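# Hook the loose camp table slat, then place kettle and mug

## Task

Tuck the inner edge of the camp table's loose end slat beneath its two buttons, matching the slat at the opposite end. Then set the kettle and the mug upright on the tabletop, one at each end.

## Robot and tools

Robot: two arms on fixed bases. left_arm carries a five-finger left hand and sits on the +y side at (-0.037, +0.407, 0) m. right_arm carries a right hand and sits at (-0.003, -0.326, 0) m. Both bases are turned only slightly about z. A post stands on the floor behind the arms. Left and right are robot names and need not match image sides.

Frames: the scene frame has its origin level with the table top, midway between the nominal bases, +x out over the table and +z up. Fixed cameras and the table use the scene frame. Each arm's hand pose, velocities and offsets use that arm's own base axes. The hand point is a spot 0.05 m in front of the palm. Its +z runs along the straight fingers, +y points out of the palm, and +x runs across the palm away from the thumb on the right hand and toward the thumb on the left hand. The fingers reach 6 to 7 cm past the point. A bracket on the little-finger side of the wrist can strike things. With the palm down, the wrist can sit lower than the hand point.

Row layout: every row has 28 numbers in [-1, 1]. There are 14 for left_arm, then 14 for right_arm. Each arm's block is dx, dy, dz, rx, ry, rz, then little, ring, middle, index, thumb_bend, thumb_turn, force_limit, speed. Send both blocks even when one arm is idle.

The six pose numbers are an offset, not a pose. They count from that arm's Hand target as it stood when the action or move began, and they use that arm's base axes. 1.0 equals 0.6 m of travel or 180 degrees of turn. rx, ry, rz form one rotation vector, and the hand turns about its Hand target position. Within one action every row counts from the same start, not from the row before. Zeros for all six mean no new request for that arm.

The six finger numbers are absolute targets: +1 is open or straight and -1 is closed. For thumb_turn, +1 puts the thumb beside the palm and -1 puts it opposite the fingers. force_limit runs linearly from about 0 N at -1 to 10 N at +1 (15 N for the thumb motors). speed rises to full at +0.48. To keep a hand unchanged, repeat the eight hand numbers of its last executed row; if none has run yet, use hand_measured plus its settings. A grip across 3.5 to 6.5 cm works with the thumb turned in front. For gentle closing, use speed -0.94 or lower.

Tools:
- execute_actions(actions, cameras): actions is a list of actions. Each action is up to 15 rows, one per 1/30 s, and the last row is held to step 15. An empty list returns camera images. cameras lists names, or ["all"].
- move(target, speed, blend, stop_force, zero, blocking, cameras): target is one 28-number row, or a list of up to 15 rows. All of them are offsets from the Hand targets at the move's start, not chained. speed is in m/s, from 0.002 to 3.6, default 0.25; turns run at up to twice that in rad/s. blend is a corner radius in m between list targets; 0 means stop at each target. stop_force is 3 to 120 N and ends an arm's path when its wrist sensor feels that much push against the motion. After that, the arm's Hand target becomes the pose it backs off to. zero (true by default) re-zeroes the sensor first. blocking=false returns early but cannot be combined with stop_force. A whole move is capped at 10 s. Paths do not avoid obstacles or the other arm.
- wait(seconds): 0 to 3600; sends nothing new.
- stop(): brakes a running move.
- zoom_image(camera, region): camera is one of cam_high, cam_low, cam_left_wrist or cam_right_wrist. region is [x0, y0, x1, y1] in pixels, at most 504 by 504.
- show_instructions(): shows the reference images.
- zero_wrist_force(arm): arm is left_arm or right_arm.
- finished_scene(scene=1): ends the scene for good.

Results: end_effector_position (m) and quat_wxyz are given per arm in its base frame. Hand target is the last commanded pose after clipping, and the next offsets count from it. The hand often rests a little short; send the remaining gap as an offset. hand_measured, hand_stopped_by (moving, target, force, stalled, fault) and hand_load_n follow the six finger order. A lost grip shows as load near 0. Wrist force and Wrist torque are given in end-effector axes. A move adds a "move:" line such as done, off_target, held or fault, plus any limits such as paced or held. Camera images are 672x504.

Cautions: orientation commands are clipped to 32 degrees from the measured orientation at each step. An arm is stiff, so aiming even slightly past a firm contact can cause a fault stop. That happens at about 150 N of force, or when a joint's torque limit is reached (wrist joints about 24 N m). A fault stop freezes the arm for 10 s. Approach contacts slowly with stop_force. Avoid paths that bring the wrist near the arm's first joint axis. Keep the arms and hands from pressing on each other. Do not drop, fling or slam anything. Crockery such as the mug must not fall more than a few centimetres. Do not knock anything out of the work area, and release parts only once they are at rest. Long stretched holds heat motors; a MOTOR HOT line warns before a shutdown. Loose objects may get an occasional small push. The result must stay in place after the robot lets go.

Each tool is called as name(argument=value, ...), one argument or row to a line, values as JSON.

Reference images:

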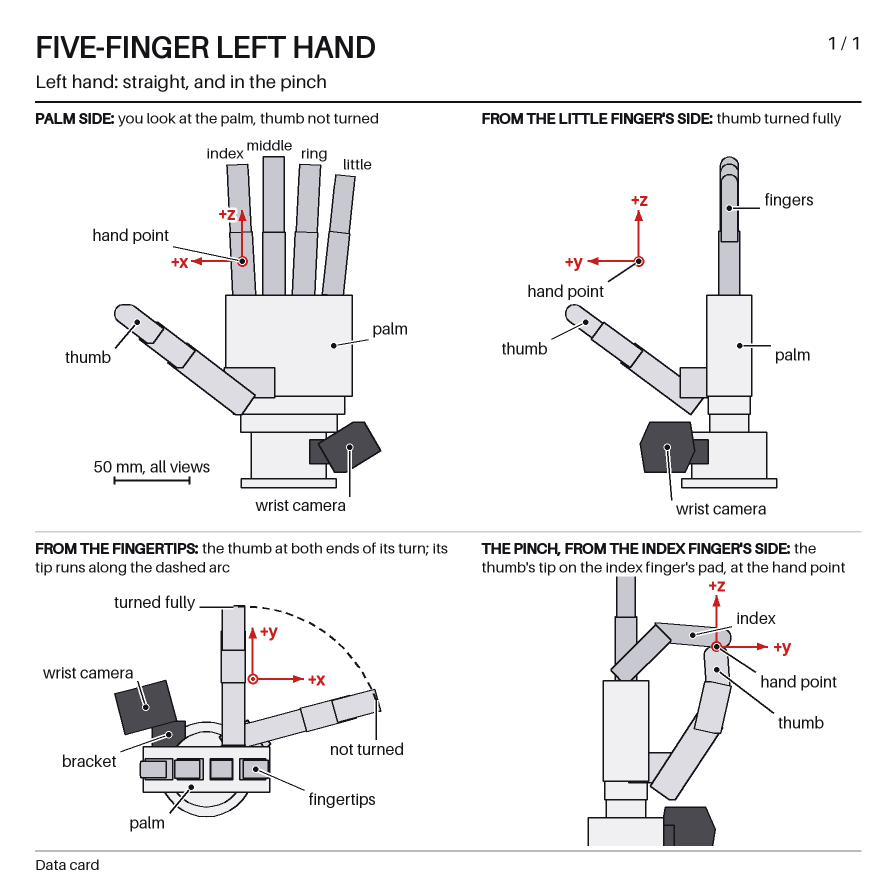

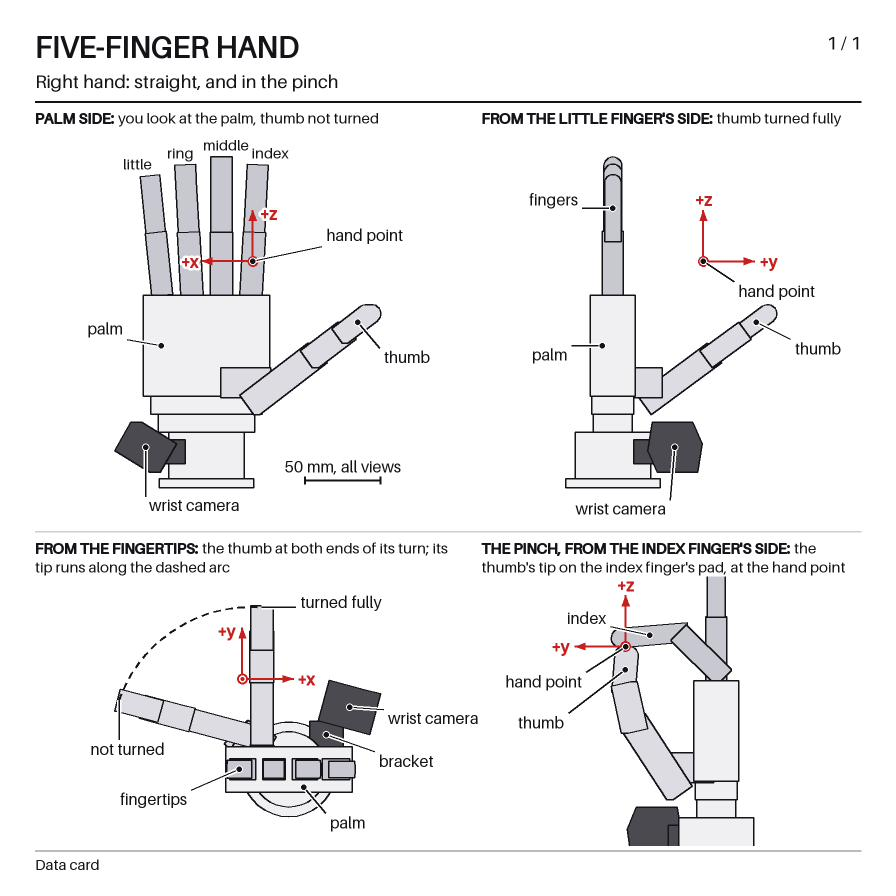

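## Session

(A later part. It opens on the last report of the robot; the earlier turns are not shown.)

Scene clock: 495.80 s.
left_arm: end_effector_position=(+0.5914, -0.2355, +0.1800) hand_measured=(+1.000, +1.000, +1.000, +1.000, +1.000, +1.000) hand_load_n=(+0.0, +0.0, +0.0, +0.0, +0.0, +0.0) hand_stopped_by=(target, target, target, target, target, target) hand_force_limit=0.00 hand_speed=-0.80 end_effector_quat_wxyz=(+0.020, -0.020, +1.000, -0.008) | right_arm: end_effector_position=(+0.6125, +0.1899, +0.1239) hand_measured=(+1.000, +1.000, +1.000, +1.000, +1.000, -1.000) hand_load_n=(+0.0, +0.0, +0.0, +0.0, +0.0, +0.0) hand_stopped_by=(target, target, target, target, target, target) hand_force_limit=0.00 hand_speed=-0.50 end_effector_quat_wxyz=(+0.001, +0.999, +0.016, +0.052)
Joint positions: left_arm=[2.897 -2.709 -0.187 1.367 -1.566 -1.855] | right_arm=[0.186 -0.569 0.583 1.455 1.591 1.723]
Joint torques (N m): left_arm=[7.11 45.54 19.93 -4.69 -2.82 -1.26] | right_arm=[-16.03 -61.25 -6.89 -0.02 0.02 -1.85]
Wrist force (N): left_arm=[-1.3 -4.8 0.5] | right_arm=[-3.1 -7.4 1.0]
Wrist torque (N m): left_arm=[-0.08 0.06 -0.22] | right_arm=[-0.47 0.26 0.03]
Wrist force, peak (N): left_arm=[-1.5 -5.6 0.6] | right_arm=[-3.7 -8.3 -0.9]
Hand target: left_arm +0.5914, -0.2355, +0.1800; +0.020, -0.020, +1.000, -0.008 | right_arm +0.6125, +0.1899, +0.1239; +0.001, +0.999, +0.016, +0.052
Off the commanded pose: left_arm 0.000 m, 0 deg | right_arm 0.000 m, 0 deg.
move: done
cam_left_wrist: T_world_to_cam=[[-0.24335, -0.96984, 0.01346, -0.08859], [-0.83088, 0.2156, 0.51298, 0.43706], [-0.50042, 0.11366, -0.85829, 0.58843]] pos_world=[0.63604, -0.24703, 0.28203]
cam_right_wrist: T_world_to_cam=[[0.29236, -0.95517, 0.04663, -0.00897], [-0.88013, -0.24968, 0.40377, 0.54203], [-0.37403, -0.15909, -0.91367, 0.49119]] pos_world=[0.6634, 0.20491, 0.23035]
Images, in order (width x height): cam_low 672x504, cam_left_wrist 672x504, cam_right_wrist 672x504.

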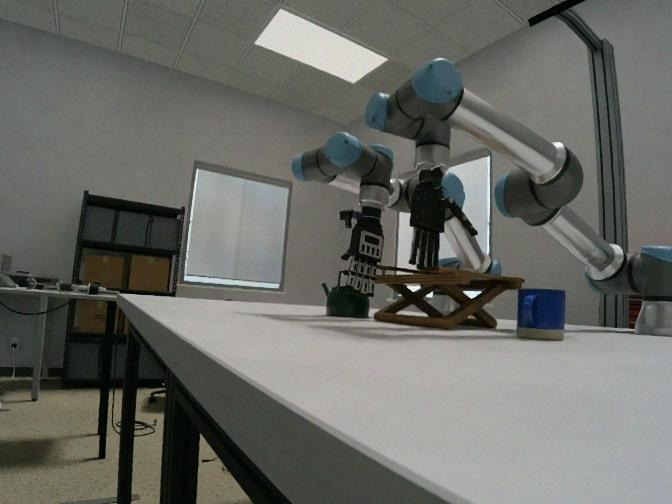

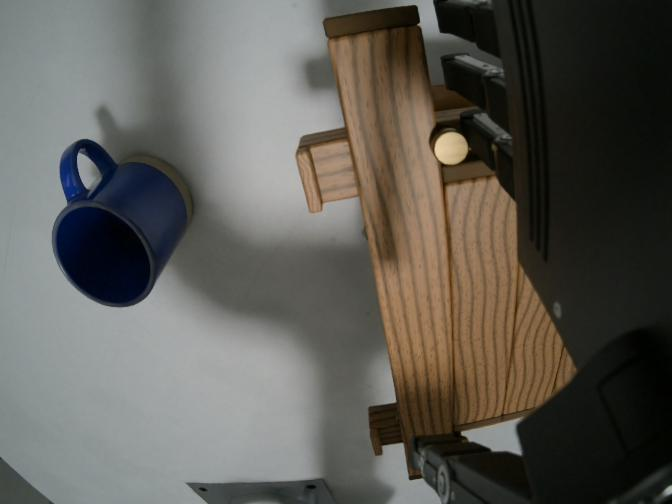

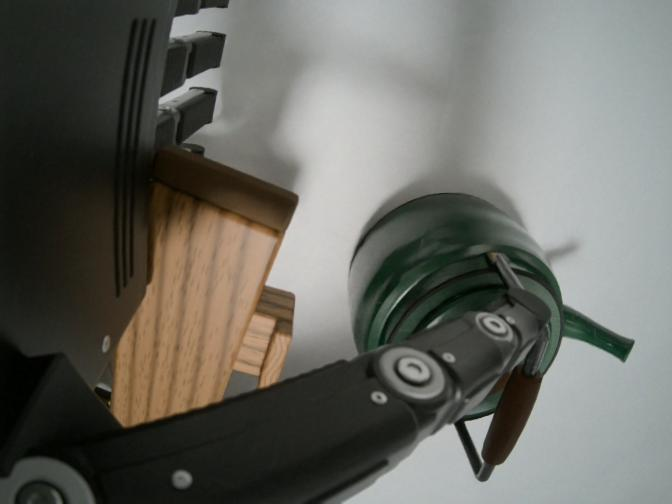

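move(
  target=[0,0,0,0,0,0, 1,1,1,1,1,1,0,-0.8, 0,-0.003,-0.06,0,0,0, 1,1,1,1,1,-1,0,-0.5],
  speed=0.01,
  stop_force=8,
  cameras=["cam_left_wrist", "cam_right_wrist","cam_low"],
)

zoom_image(
  camera="cam_right_wrist",
  region=[60, 100, 400, 450],
)

zoom_image(
  camera="cam_low",
  region=[330, 220, 450, 320],
)

Scene clock: 515.90 s.
left_arm: end_effector_position=(+0.5914, -0.2355, +0.1800) hand_measured=(+1.000, +1.000, +1.000, +1.000, +1.000, +1.000) hand_load_n=(+0.0, +0.0, +0.0, +0.0, +0.0, +0.0) hand_stopped_by=(target, target, target, target, target, target) hand_force_limit=0.00 hand_speed=-0.80 end_effector_quat_wxyz=(+0.020, -0.020, +1.000, -0.008) | right_arm: end_effector_position=(+0.6125, +0.1888, +0.1026) hand_measured=(+1.000, +1.000, +1.000, +1.000, +1.000, -1.000) hand_load_n=(+0.0, +0.0, +0.0, +0.0, +0.0, +0.0) hand_stopped_by=(target, target, target, target, target, target) hand_force_limit=0.00 hand_speed=-0.50 end_effector_quat_wxyz=(+0.001, +0.999, +0.016, +0.052)
Joint positions: left_arm=[2.897 -2.709 -0.187 1.367 -1.566 -1.855] | right_arm=[0.184 -0.567 0.634 1.402 1.59 1.721]
Joint torques (N m): left_arm=[7.29 46.14 15.81 -4.64 -2.79 -1.31] | right_arm=[-2.19 -45.99 -28.46 3.38 0.03 0.54]
Wrist force (N): left_arm=[-1.5 -5.0 0.8] | right_arm=[-1.7 -5.2 -6.2]
Wrist torque (N m): left_arm=[-0.12 0.05 -0.22] | right_arm=[0.05 0.20 0.09]
Wrist force, peak (N): left_arm=[-1.7 -5.7 1.1] | right_arm=[1.1 -3.1 -11.3]
Hand target: left_arm +0.5914, -0.2355, +0.1800; +0.020, -0.020, +1.000, -0.008 | right_arm +0.6125, +0.1889, +0.1027; +0.001, +0.999, +0.016, +0.052 (not the last commanded pose)
Off the commanded pose: left_arm 0.000 m, 0 deg | right_arm 0.015 m, 0 deg.
move: contact (right_arm)
cam_left_wrist: T_world_to_cam=[[-0.24335, -0.96984, 0.01346, -0.08859], [-0.83088, 0.2156, 0.51298, 0.43706], [-0.50042, 0.11366, -0.85829, 0.58843]] pos_world=[0.63604, -0.24703, 0.28203]
cam_right_wrist: T_world_to_cam=[[0.29239, -0.95517, 0.04659, -0.00904], [-0.88007, -0.2497, 0.40389, 0.55026], [-0.37415, -0.15909, -0.91362, 0.47172]] pos_world=[0.6634, 0.20381, 0.20915]
Images, in order (width x height): cam_low 672x504, cam_left_wrist 672x504, cam_right_wrist 672x504.

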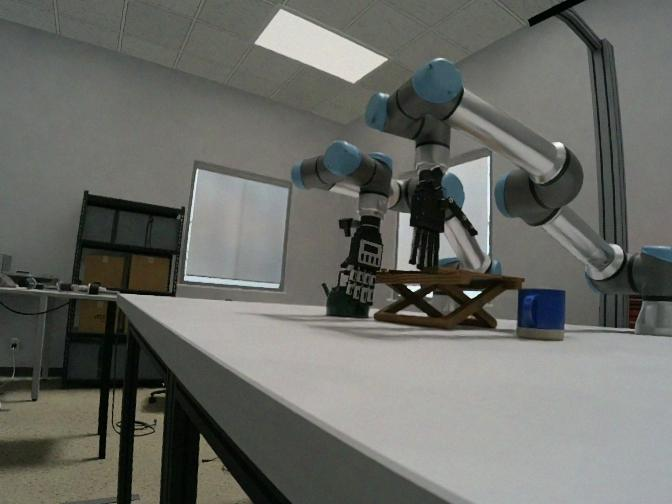

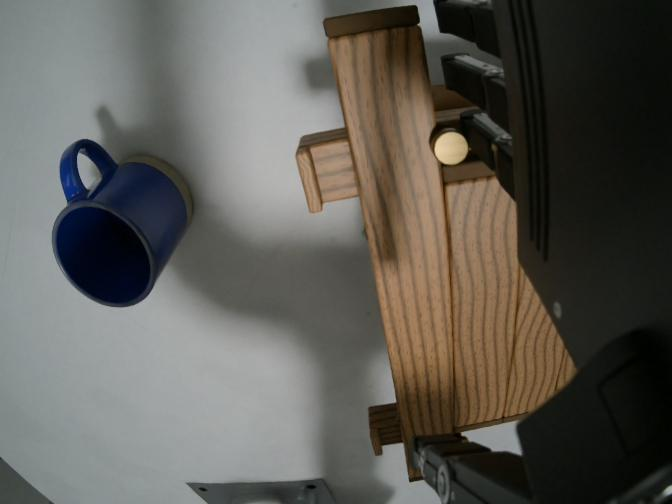

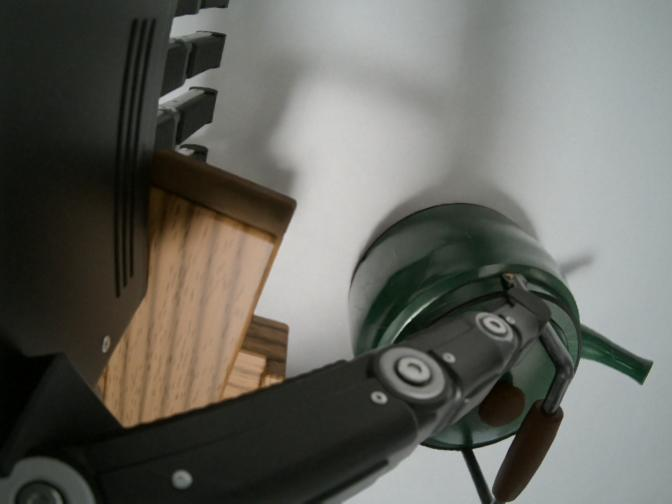

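Scaled by 1.440 from the camera's image (finer frame: 960x720).

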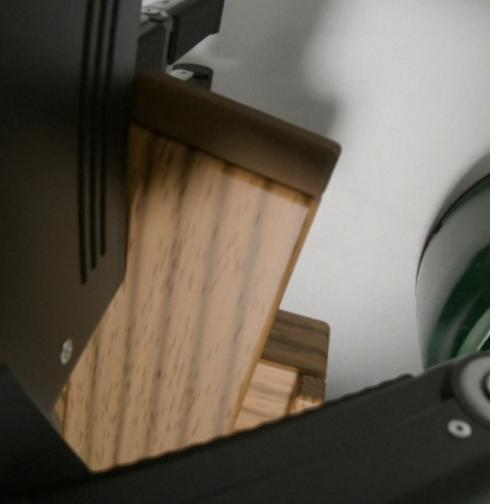

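Scaled by 4.200 from the camera's image (finer frame: 960x720).

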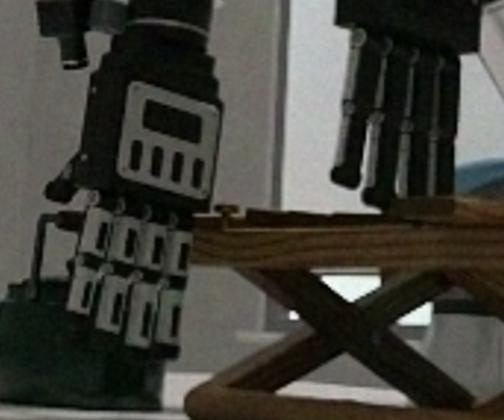

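zoom_image(
  camera="cam_low",
  region=[365, 255, 425, 290],
)

Scaled by 8.400 from the camera's image (finer frame: 960x720).

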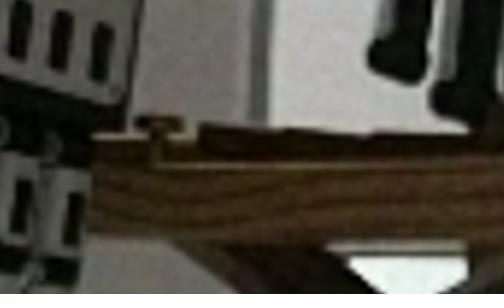

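move(
  target=[0,0,0,0,0,0, 1,1,1,1,1,1,0,-0.8, 0,0.013,0,0,0,0, 1,1,1,1,1,-1,0,-0.5],
  speed=0.01,
  cameras=["cam_right_wrist","cam_low"],
)

zoom_image(
  camera="cam_low",
  region=[365, 255, 425, 290],
)

Scene clock: 523.47 s.
left_arm: end_effector_position=(+0.5914, -0.2355, +0.1800) hand_measured=(+1.000, +1.000, +1.000, +1.000, +1.000, +1.000) hand_load_n=(+0.0, +0.0, +0.0, +0.0, +0.0, +0.0) hand_stopped_by=(target, target, target, target, target, target) hand_force_limit=0.00 hand_speed=-0.80 end_effector_quat_wxyz=(+0.020, -0.020, +1.000, -0.008) | right_arm: end_effector_position=(+0.6125, +0.1965, +0.1027) hand_measured=(+1.000, +1.000, +1.000, +1.000, +1.000, -1.000) hand_load_n=(+0.0, +0.0, +0.0, +0.0, +0.0, +0.0) hand_stopped_by=(target, target, target, target, target, target) hand_force_limit=0.00 hand_speed=-0.50 end_effector_quat_wxyz=(+0.001, +0.999, +0.016, +0.052)
Joint positions: left_arm=[2.897 -2.709 -0.187 1.367 -1.566 -1.855] | right_arm=[0.196 -0.555 0.611 1.413 1.592 1.733]
Joint torques (N m): left_arm=[6.99 46.28 13.29 -4.64 -2.74 -1.25] | right_arm=[13.09 -37.27 -29 3.6 1.57 1.75]
Wrist force (N): left_arm=[-0.9 -4.2 1.2] | right_arm=[-0.2 -0.6 -6.1]
Wrist torque (N m): left_arm=[-0.14 0.04 -0.19] | right_arm=[0.34 0.13 0.02]
Wrist force, peak (N): left_arm=[-1.4 -5.3 1.2] | right_arm=[-1.6 -5.5 -6.4]
Hand target: left_arm +0.5914, -0.2355, +0.1800; +0.020, -0.020, +1.000, -0.008 | right_arm +0.6125, +0.1967, +0.1027; +0.001, +0.999, +0.016, +0.052
Off the commanded pose: left_arm 0.000 m, 0 deg | right_arm 0.000 m, 0 deg.
move: done
cam_right_wrist: T_world_to_cam=[[0.29237, -0.95517, 0.04663, -0.00168], [-0.88011, -0.24968, 0.40381, 0.55222], [-0.37407, -0.1591, -0.91365, 0.4729]] pos_world=[0.6634, 0.21151, 0.20915]
Images, in order (width x height): cam_low 672x504, cam_right_wrist 672x504.

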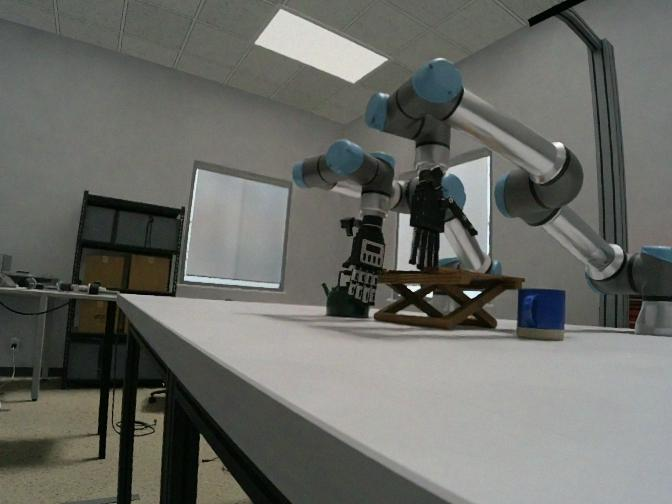

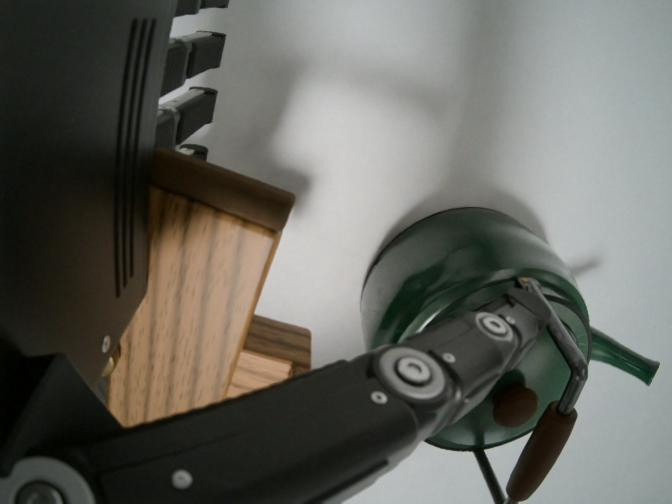

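Scaled by 8.400 from the camera's image (finer frame: 960x720).

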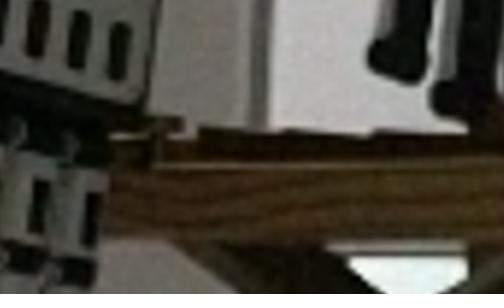

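zoom_image(
  camera="cam_right_wrist",
  region=[80, 320, 180, 430],
)

Scaled by 4.582 from the camera's image (finer frame: 960x720).

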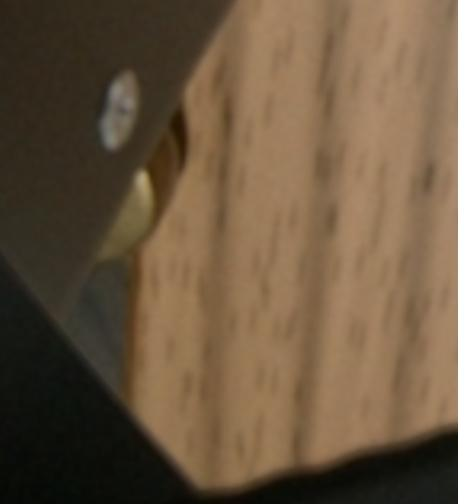

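move(
  target=[
    [0,0,0,0,0,0, 1,1,1,1,1,1,0,-0.8, 0,0.005,0.005,0,0,0, 1,1,1,1,1,-1,0,-0.5],
    [0,0,0,0,0,0, 1,1,1,1,1,1,0,-0.8, 0,0.02,0.01,0,0,0, 1,1,1,1,1,-1,0,-0.5],
    [0,0,0,0,0,0, 1,1,1,1,1,1,0,-0.8, 0,0.02,0.15,0,0,0, 1,1,1,1,1,-1,0,-0.5],
  ],
  speed=[0.01,0.02,0.06],
  cameras=["cam_right_wrist","cam_low","cam_left_wrist"],
)

zoom_image(
  camera="cam_low",
  region=[365, 255, 425, 290],
)

zoom_image(
  camera="cam_right_wrist",
  region=[80, 80, 380, 380],
)

Scene clock: 536.90 s.
left_arm: end_effector_position=(+0.5914, -0.2355, +0.1800) hand_measured=(+1.000, +1.000, +1.000, +1.000, +1.000, +1.000) hand_load_n=(+0.0, +0.0, +0.0, +0.5, +0.0, +0.0) hand_stopped_by=(target, target, target, target, target, target) hand_force_limit=0.00 hand_speed=-0.80 end_effector_quat_wxyz=(+0.020, -0.020, +1.000, -0.008) | right_arm: end_effector_position=(+0.6125, +0.2086, +0.1926) hand_measured=(+1.000, +1.000, +1.000, +1.000, +1.000, -1.000) hand_load_n=(+0.0, +0.0, +0.0, +0.0, +0.0, +0.0) hand_stopped_by=(target, target, target, target, target, target) hand_force_limit=0.00 hand_speed=-0.50 end_effector_quat_wxyz=(+0.001, +0.999, +0.016, +0.052)
Joint positions: left_arm=[2.897 -2.709 -0.187 1.367 -1.566 -1.855] | right_arm=[0.214 -0.477 0.227 1.719 1.593 1.75]
Joint torques (N m): left_arm=[7.34 46.75 9.85 -4.58 1.05 -1.16] | right_arm=[2.77 -42.78 -33.02 3.9 1.61 1.7]
Wrist force (N): left_arm=[-0.5 -2.3 0.7] | right_arm=[-0.8 -0.3 0.3]
Wrist torque (N m): left_arm=[-0.05 0.08 -0.19] | right_arm=[0.01 0.12 -0.02]
Wrist force, peak (N): left_arm=[-1.0 -4.2 1.1] | right_arm=[-0.1 -0.2 -6.0]
Hand target: left_arm +0.5914, -0.2355, +0.1800; +0.020, -0.020, +1.000, -0.008 | right_arm +0.6125, +0.2087, +0.1927; +0.001, +0.999, +0.016, +0.052
Off the commanded pose: left_arm 0.000 m, 0 deg | right_arm 0.000 m, 0 deg.
move: done
cam_left_wrist: T_world_to_cam=[[-0.24335, -0.96984, 0.01346, -0.08859], [-0.83088, 0.2156, 0.51298, 0.43706], [-0.50042, 0.11366, -0.85829, 0.58843]] pos_world=[0.63604, -0.24703, 0.28203]
cam_right_wrist: T_world_to_cam=[[0.29243, -0.95515, 0.04656, 0.00569], [-0.88018, -0.2498, 0.40359, 0.51895], [-0.37387, -0.159, -0.91375, 0.55689]] pos_world=[0.6633, 0.22361, 0.29915]
Images, in order (width x height): cam_low 672x504, cam_left_wrist 672x504, cam_right_wrist 672x504.

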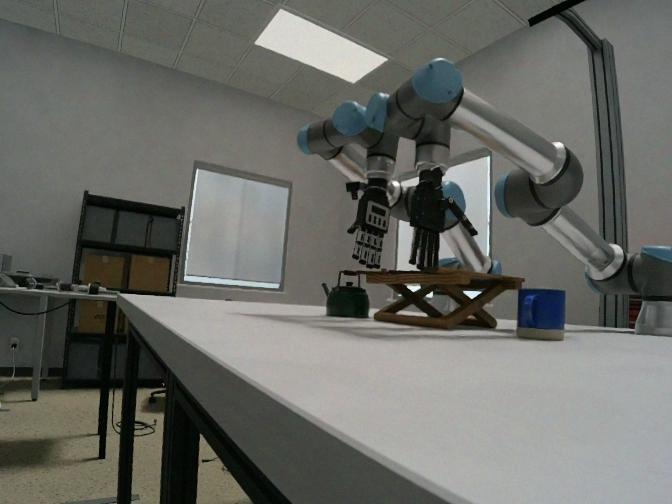

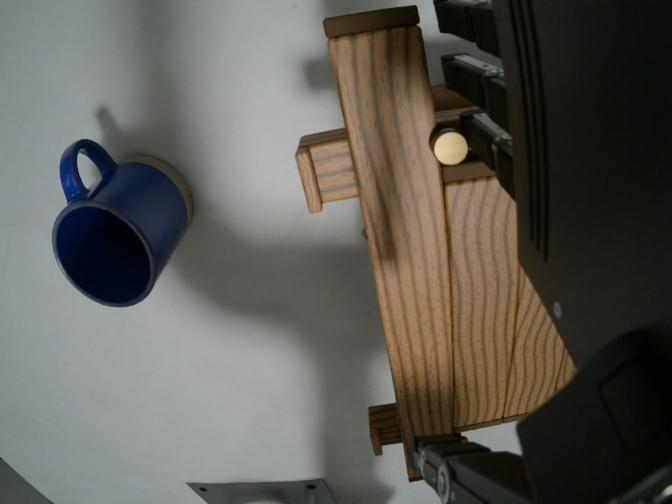

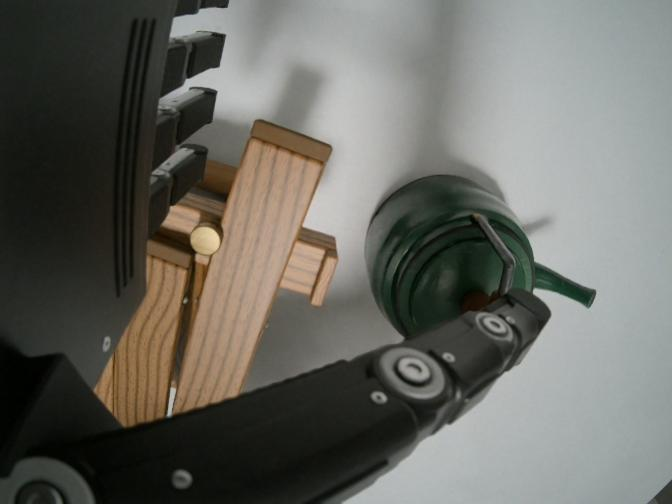

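Scaled by 8.400 from the camera's image (finer frame: 960x720).

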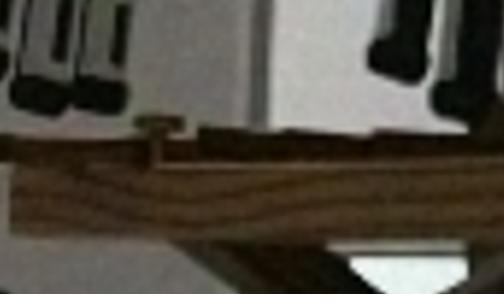

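Scaled by 1.680 from the camera's image (finer frame: 960x720).

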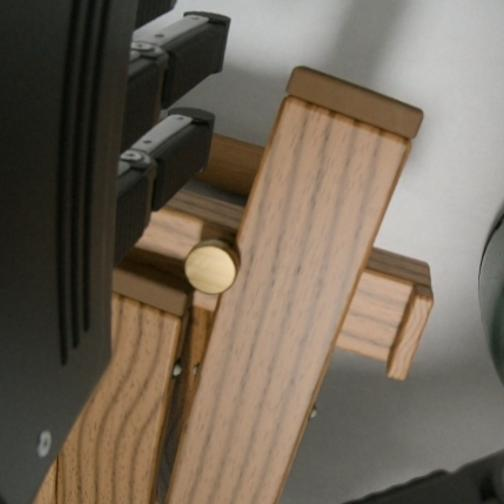

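move(
  target=[
    [0,-0.012,0,0,0,0, 1,1,1,1,1,1,0,-0.8, 0,0,0,0,0,0, 1,1,1,1,1,-1,0,-0.5],
    [0,-0.012,0.15,0,0,0, 1,1,1,1,1,1,0,-0.8, -0.03,0,0.06,0,0.03,0, 1,1,1,1,1,-1,0,-0.5],
    [-0.1,0.15,0.25,0,0,-0.3, 1,1,1,1,1,1,0,-0.8, -0.15,-0.15,0.2,0,0.033,0, 1,1,1,1,1,-1,0,-0.5],
    [-0.1,0.25,0.25,0,0,-0.98, 1,1,1,1,1,1,0,-0.8, -0.4,-0.5,0.25,0.21,0.033,0, 1,1,1,1,1,-1,0,-0.5],
  ],
  speed=[0.01,0.06,0.2,0.25],
  blend=[0,0.03,0.05,0],
  cameras=["all"],
)

Scene clock: 586.60 s.
left_arm: end_effector_position=(+0.5314, -0.0855, +0.3300) hand_measured=(+1.000, +1.000, +1.000, +1.000, +1.000, +1.000) hand_load_n=(+0.0, +0.5, +0.0, +0.0, +0.0, +0.0) hand_stopped_by=(target, target, target, target, target, target) hand_force_limit=0.00 hand_speed=-0.80 end_effector_quat_wxyz=(-0.008, +0.998, +0.052, -0.020) | right_arm: end_effector_position=(+0.3725, -0.0913, +0.3427) hand_measured=(+1.000, +1.000, +1.000, +1.000, +1.000, -1.000) hand_load_n=(+0.0, +0.0, +0.0, +0.0, +0.0, +0.0) hand_stopped_by=(target, target, target, target, target, target) hand_force_limit=0.00 hand_speed=-0.50 end_effector_quat_wxyz=(-0.323, +0.946, -0.001, +0.004)
Joint positions: left_arm=[3.345 -2.054 -0.986 1.432 -1.592 1.67] | right_arm=[-0.758 -1.273 1.369 1.958 1.105 0.698]
Joint torques (N m): left_arm=[8.4 25.76 23.62 -4.86 1.72 2.11] | right_arm=[-13.03 -37.78 -4.26 4.42 -2.26 -1.88]
Wrist force (N): left_arm=[-0.4 -0.1 0.1] | right_arm=[-0.3 1.1 -0.8]
Wrist torque (N m): left_arm=[-0.02 0.01 -0.19] | right_arm=[0.26 0.05 0.13]
Wrist force, peak (N): left_arm=[-0.3 -2.4 0.6] | right_arm=[-0.7 1.7 -1.2]
Hand target: left_arm +0.5314, -0.0855, +0.3300; -0.008, +0.998, +0.051, -0.020 | right_arm +0.3725, -0.0913, +0.3427; -0.323, +0.946, -0.001, +0.004
Off the commanded pose: left_arm 0.000 m, 0 deg | right_arm 0.000 m, 0 deg.
elbow stopped short (left arm): the move would have taken joint 3 (elbow) straighter than the controller allows.
elbow stopped short (right arm): the move would have taken joint 3 (elbow) straighter than the controller allows.
move: done
cam_left_wrist: T_world_to_cam=[[0.18166, 0.98327, 0.01352, -0.01864], [0.84284, -0.16276, 0.51297, -0.64394], [0.50659, -0.08179, -0.8583, 0.11821]] pos_world=[0.48623, -0.07681, 0.43203]
cam_right_wrist: T_world_to_cam=[[0.26382, -0.77385, -0.5758, 0.02285], [-0.84497, -0.47332, 0.24898, 0.19171], [-0.46521, 0.42085, -0.77875, 0.5973]] pos_world=[0.43383, -0.14295, 0.43057]

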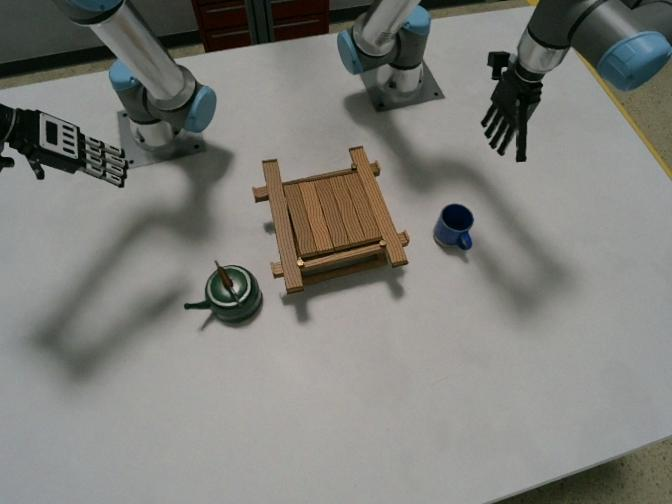

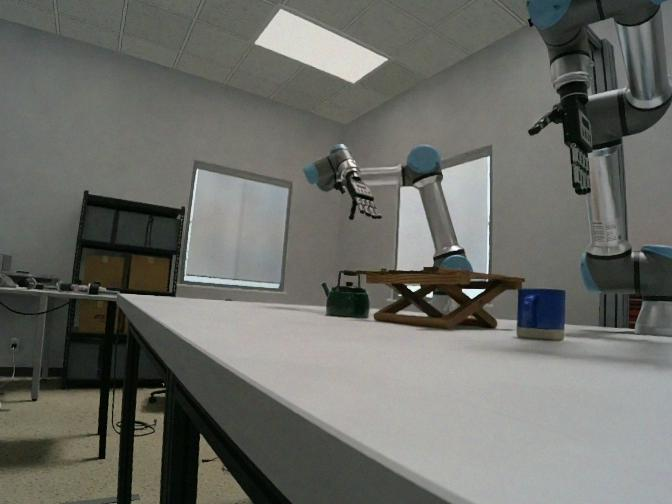

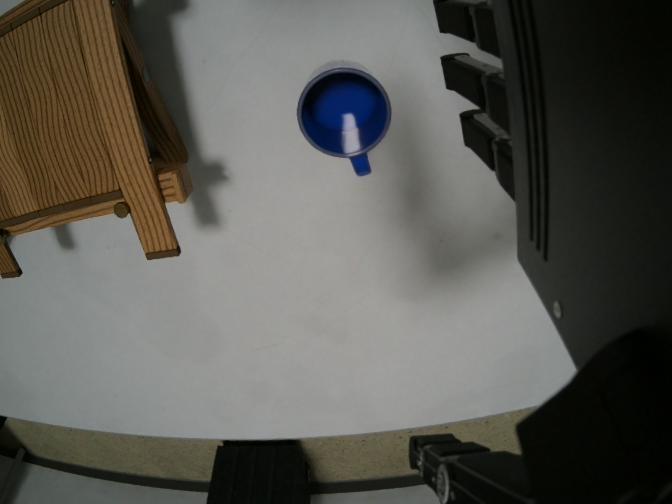

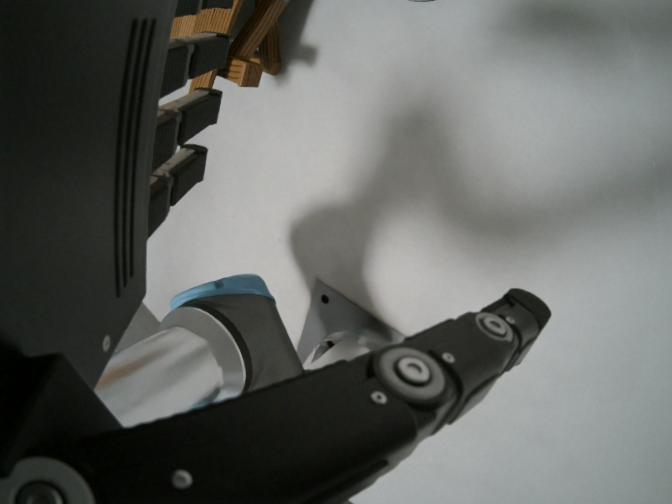

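zoom_image(
  camera="cam_high",
  region=[240, 130, 430, 300],
)

Scaled by 2.653 from the camera's image (finer frame: 960x720).

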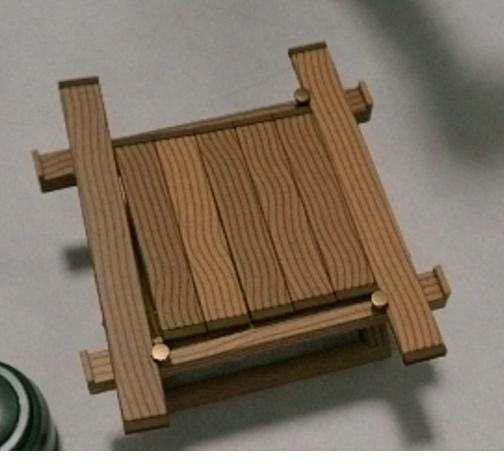

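move(
  target=[
    [-0.33,-0.682,-0.13,-0.0052,-0.0127,-0.0376, 1,1,1,1,1,1,0,-0.8, -0.084,0.18,-0.27,0,0,-0.012, 1,1,1,1,1,-1,0,-0.5],
  ],
  speed=0.2,
  cameras=["all"],
)

Scene clock: 612.87 s.
left_arm: end_effector_position=(+0.3335, -0.4946, +0.2520) hand_measured=(+1.000, +1.000, +1.000, +1.000, +1.000, +1.000) hand_load_n=(+0.0, +0.0, +0.0, +0.0, +0.0, -0.5) hand_stopped_by=(target, target, target, target, target, target) hand_force_limit=0.00 hand_speed=-0.80 end_effector_quat_wxyz=(+0.001, +1.000, -0.008, +0.000) | right_arm: end_effector_position=(+0.3221, +0.0166, +0.1807) hand_measured=(+1.000, +1.000, +1.000, +1.000, +1.000, -1.000) hand_load_n=(+0.0, +0.0, +0.0, +0.0, +0.0, +0.0) hand_stopped_by=(target, target, target, target, target, target) hand_force_limit=0.00 hand_speed=-0.50 end_effector_quat_wxyz=(-0.323, +0.946, -0.019, +0.010)
Joint positions: left_arm=[2.436 -2.117 -1.085 1.631 -1.57 0.881] | right_arm=[-0.634 -1.362 1.902 1.434 1.036 0.865]
Joint torques (N m): left_arm=[-7.18 28.73 25.32 -4.76 -2.02 -1.58] | right_arm=[13.04 -12.5 -1.6 0.76 -2.34 1.79]
Wrist force (N): left_arm=[-0.4 -0.2 0.2] | right_arm=[-0.5 1.3 -0.2]
Wrist torque (N m): left_arm=[-0.04 0.02 -0.03] | right_arm=[0.21 0.09 0.01]
Wrist force, peak (N): left_arm=[-1.1 0.7 0.9] | right_arm=[-0.5 1.6 -0.9]
Hand target: left_arm +0.3334, -0.4947, +0.2520; +0.000, +1.000, -0.008, +0.000 | right_arm +0.3221, +0.0167, +0.1807; -0.323, +0.946, -0.019, +0.010
Off the commanded pose: left_arm 0.000 m, 0 deg | right_arm 0.000 m, 0 deg.
move: done
cam_left_wrist: T_world_to_cam=[[0.29615, 0.95512, 0.00713, 0.37007], [0.79707, -0.25124, 0.54915, -0.54127], [0.52629, -0.15694, -0.83569, 0.06873]] pos_world=[0.28566, -0.47866, 0.35204]
cam_right_wrist: T_world_to_cam=[[0.23457, -0.78316, -0.57588, 0.03605], [-0.86218, -0.44125, 0.24888, 0.24558], [-0.44902, 0.43813, -0.77873, 0.39684]] pos_world=[0.38147, -0.03727, 0.26867]

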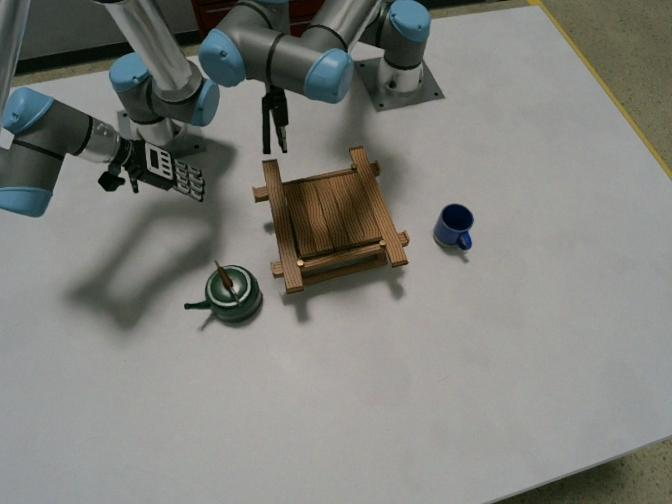

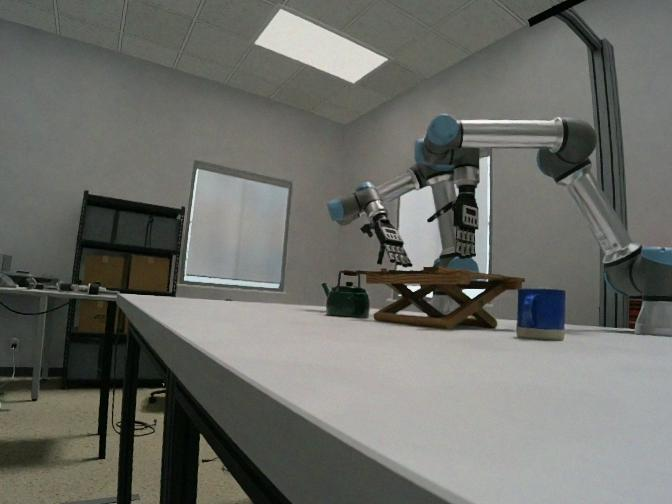

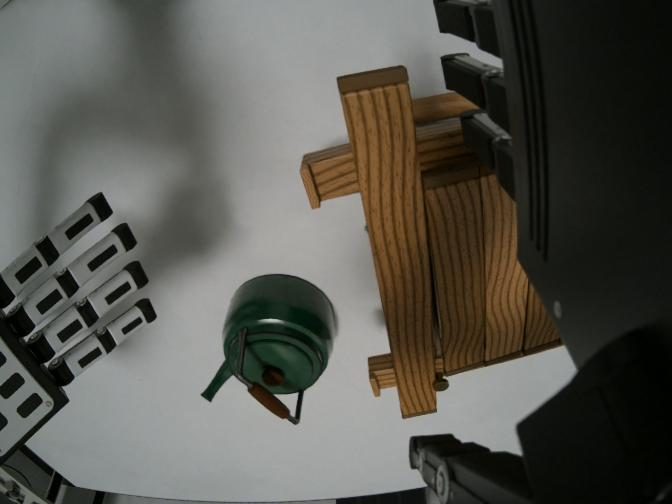

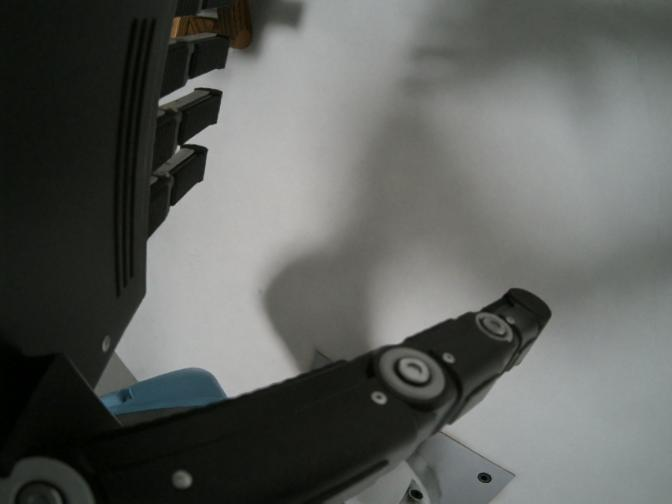

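move(
  target=[
    [0,0,-0.117,0,0,0, 1,1,1,1,1,1,0,-0.8, 0,0,0,0,0,0, 1,1,1,1,1,-1,0,-0.5],
  ],
  speed=0.1,
  cameras=["cam_high","cam_left_wrist"],
)

zoom_image(
  camera="cam_left_wrist",
  region=[340, 30, 560, 250],
)

zoom_image(
  camera="cam_high",
  region=[220, 80, 330, 190],
)

Scene clock: 624.50 s.
left_arm: end_effector_position=(+0.3334, -0.4947, +0.1819) hand_measured=(+1.000, +1.000, +1.000, +1.000, +1.000, +1.000) hand_load_n=(+0.0, +0.0, +0.0, +0.0, +0.0, +0.0) hand_stopped_by=(target, target, target, target, target, target) hand_force_limit=0.00 hand_speed=-0.80 end_effector_quat_wxyz=(+0.000, +1.000, -0.008, +0.000) | right_arm: end_effector_position=(+0.3221, +0.0167, +0.1807) hand_measured=(+1.000, +1.000, +1.000, +1.000, +1.000, -1.000) hand_load_n=(+0.0, +0.0, +0.0, +0.0, +0.0, +0.0) hand_stopped_by=(target, target, target, target, target, target) hand_force_limit=0.00 hand_speed=-0.50 end_effector_quat_wxyz=(-0.323, +0.946, -0.019, +0.010)
Joint positions: left_arm=[2.436 -2.142 -1.225 1.797 -1.57 0.88] | right_arm=[-0.634 -1.362 1.902 1.434 1.036 0.865]
Joint torques (N m): left_arm=[5.58 28.61 4.16 0.04 1.76 0.42] | right_arm=[12.94 -11.57 -0.73 0.61 -2.19 1.64]
Wrist force (N): left_arm=[-0.6 -0.4 0.1] | right_arm=[-0.5 1.3 -0.2]
Wrist torque (N m): left_arm=[-0.05 0.05 -0.04] | right_arm=[0.22 0.08 0.02]
Wrist force, peak (N): left_arm=[-0.9 -0.5 0.5] | right_arm=[-0.4 1.5 -0.6]
Hand target: left_arm +0.3334, -0.4947, +0.1818; +0.000, +1.000, -0.008, +0.000 | right_arm +0.3221, +0.0167, +0.1807; -0.323, +0.946, -0.019, +0.010
Off the commanded pose: left_arm 0.000 m, 0 deg | right_arm 0.000 m, 0 deg.
move: done
cam_left_wrist: T_world_to_cam=[[0.29622, 0.95509, 0.00719, 0.37071], [0.79704, -0.25133, 0.54915, -0.50287], [0.52629, -0.15694, -0.83569, 0.01012]] pos_world=[0.28566, -0.47886, 0.28194]

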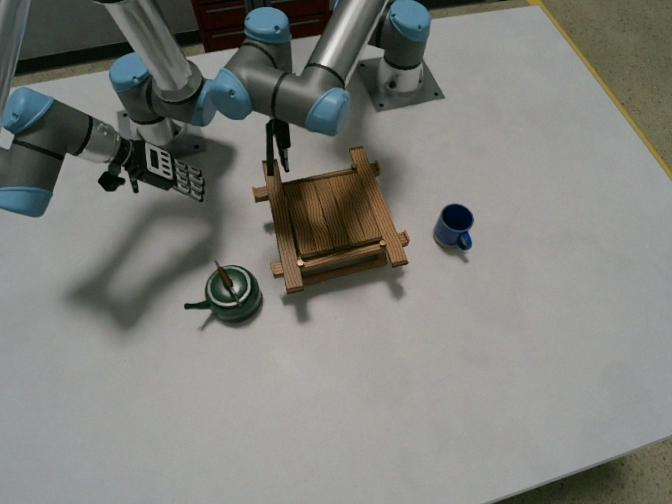

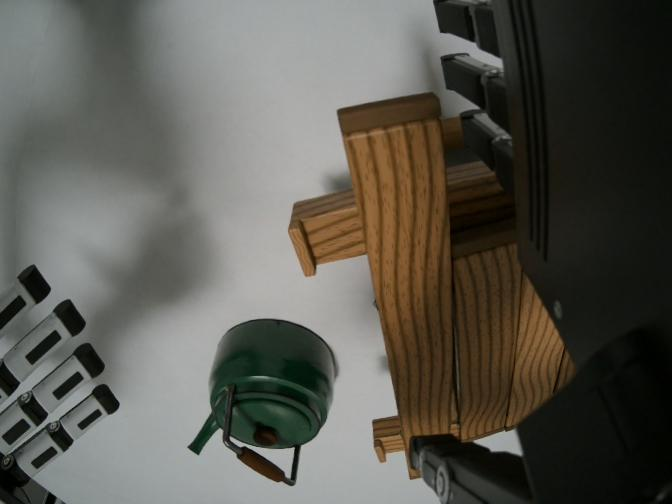

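Scaled by 2.291 from the camera's image (finer frame: 960x720).

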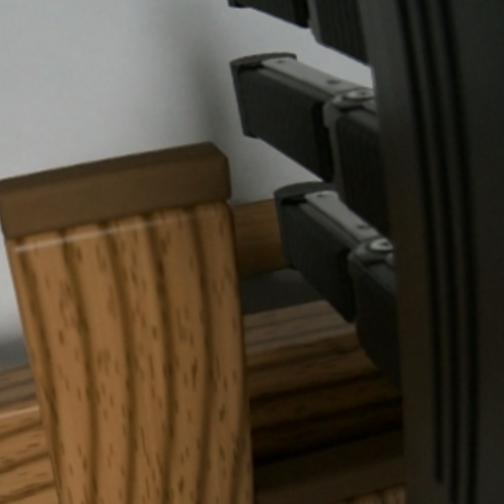

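Scaled by 4.582 from the camera's image (finer frame: 960x720).

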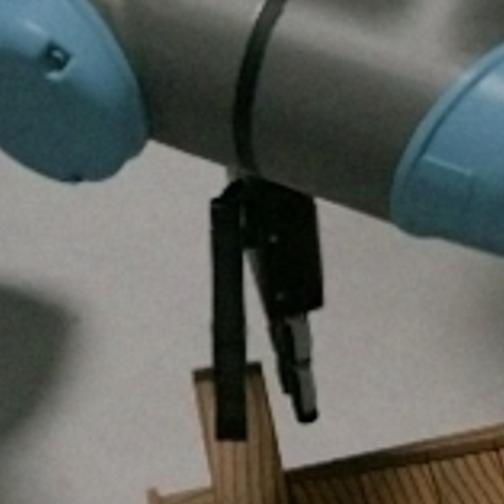

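move(
  target=[
    [0.021,0.006,0,0,0,0, 1,1,1,1,1,-1,0,-0.5, 0,0,0,0,0,0, 1,1,1,1,1,-1,0,-0.5],
    [0.021,0.006,-0.06,0,0,0, 1,1,1,1,1,-1,0,-0.5, 0,0,0,0,0,0, 1,1,1,1,1,-1,0,-0.5],
  ],
  speed=0.05,
  cameras=["cam_high","cam_left_wrist"],
)

zoom_image(
  camera="cam_left_wrist",
  region=[340, 30, 560, 250],
)

Scene clock: 639.70 s.
left_arm: end_effector_position=(+0.3460, -0.4911, +0.1458) hand_measured=(+1.000, +1.000, +1.000, +1.000, +1.000, -1.000) hand_load_n=(+0.0, +0.0, +0.0, +0.0, +0.0, +0.0) hand_stopped_by=(target, target, target, target, target, target) hand_force_limit=0.00 hand_speed=-0.50 end_effector_quat_wxyz=(+0.000, +1.000, -0.008, +0.000) | right_arm: end_effector_position=(+0.3221, +0.0167, +0.1807) hand_measured=(+1.000, +1.000, +1.000, +1.000, +1.000, -1.000) hand_load_n=(+0.0, +0.0, +0.0, +0.0, +0.0, +0.0) hand_stopped_by=(target, target, target, target, target, target) hand_force_limit=0.00 hand_speed=-0.50 end_effector_quat_wxyz=(-0.323, +0.946, -0.019, +0.010)
Joint positions: left_arm=[2.457 -2.177 -1.265 1.871 -1.57 0.901] | right_arm=[-0.634 -1.362 1.902 1.434 1.036 0.865]
Joint torques (N m): left_arm=[7.49 30.11 4.33 -0.07 -1.45 1.87] | right_arm=[12.65 -14.28 -1.79 0.88 -2.24 1.8]
Wrist force (N): left_arm=[-0.4 -0.2 0.2] | right_arm=[-0.6 1.3 -0.3]
Wrist torque (N m): left_arm=[-0.02 0.02 -0.19] | right_arm=[0.22 0.09 0.01]
Wrist force, peak (N): left_arm=[-0.9 -0.6 0.2] | right_arm=[-0.8 1.5 -0.2]
Hand target: left_arm +0.3460, -0.4911, +0.1458; +0.000, +1.000, -0.008, +0.000 | right_arm +0.3221, +0.0167, +0.1807; -0.323, +0.946, -0.019, +0.010
Off the commanded pose: left_arm 0.000 m, 0 deg | right_arm 0.000 m, 0 deg.
move: done
cam_left_wrist: T_world_to_cam=[[0.29615, 0.95512, 0.00713, 0.36385], [0.79707, -0.25124, 0.54915, -0.49209], [0.52629, -0.15694, -0.83569, -0.0262]] pos_world=[0.29826, -0.47526, 0.24574]

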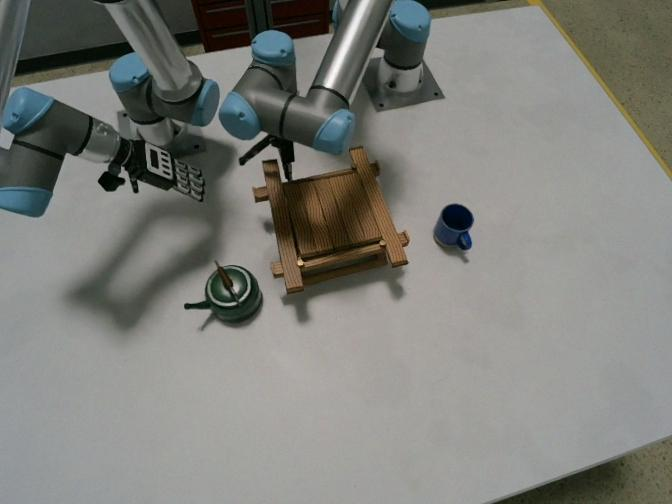

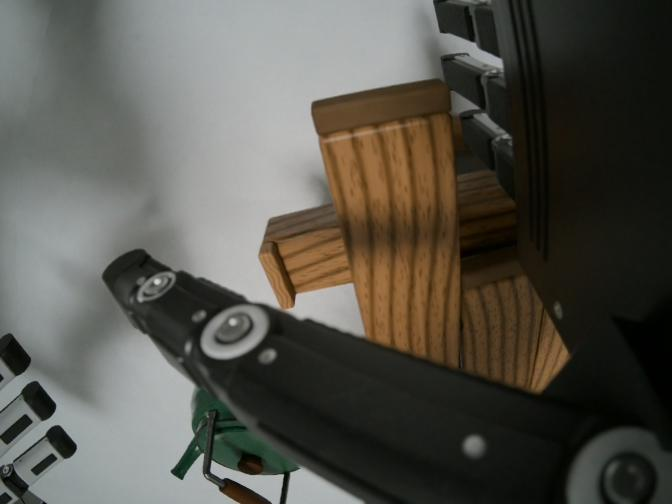

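Scaled by 2.291 from the camera's image (finer frame: 960x720).

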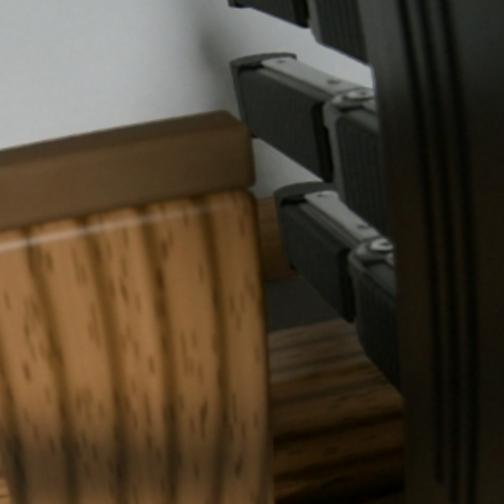

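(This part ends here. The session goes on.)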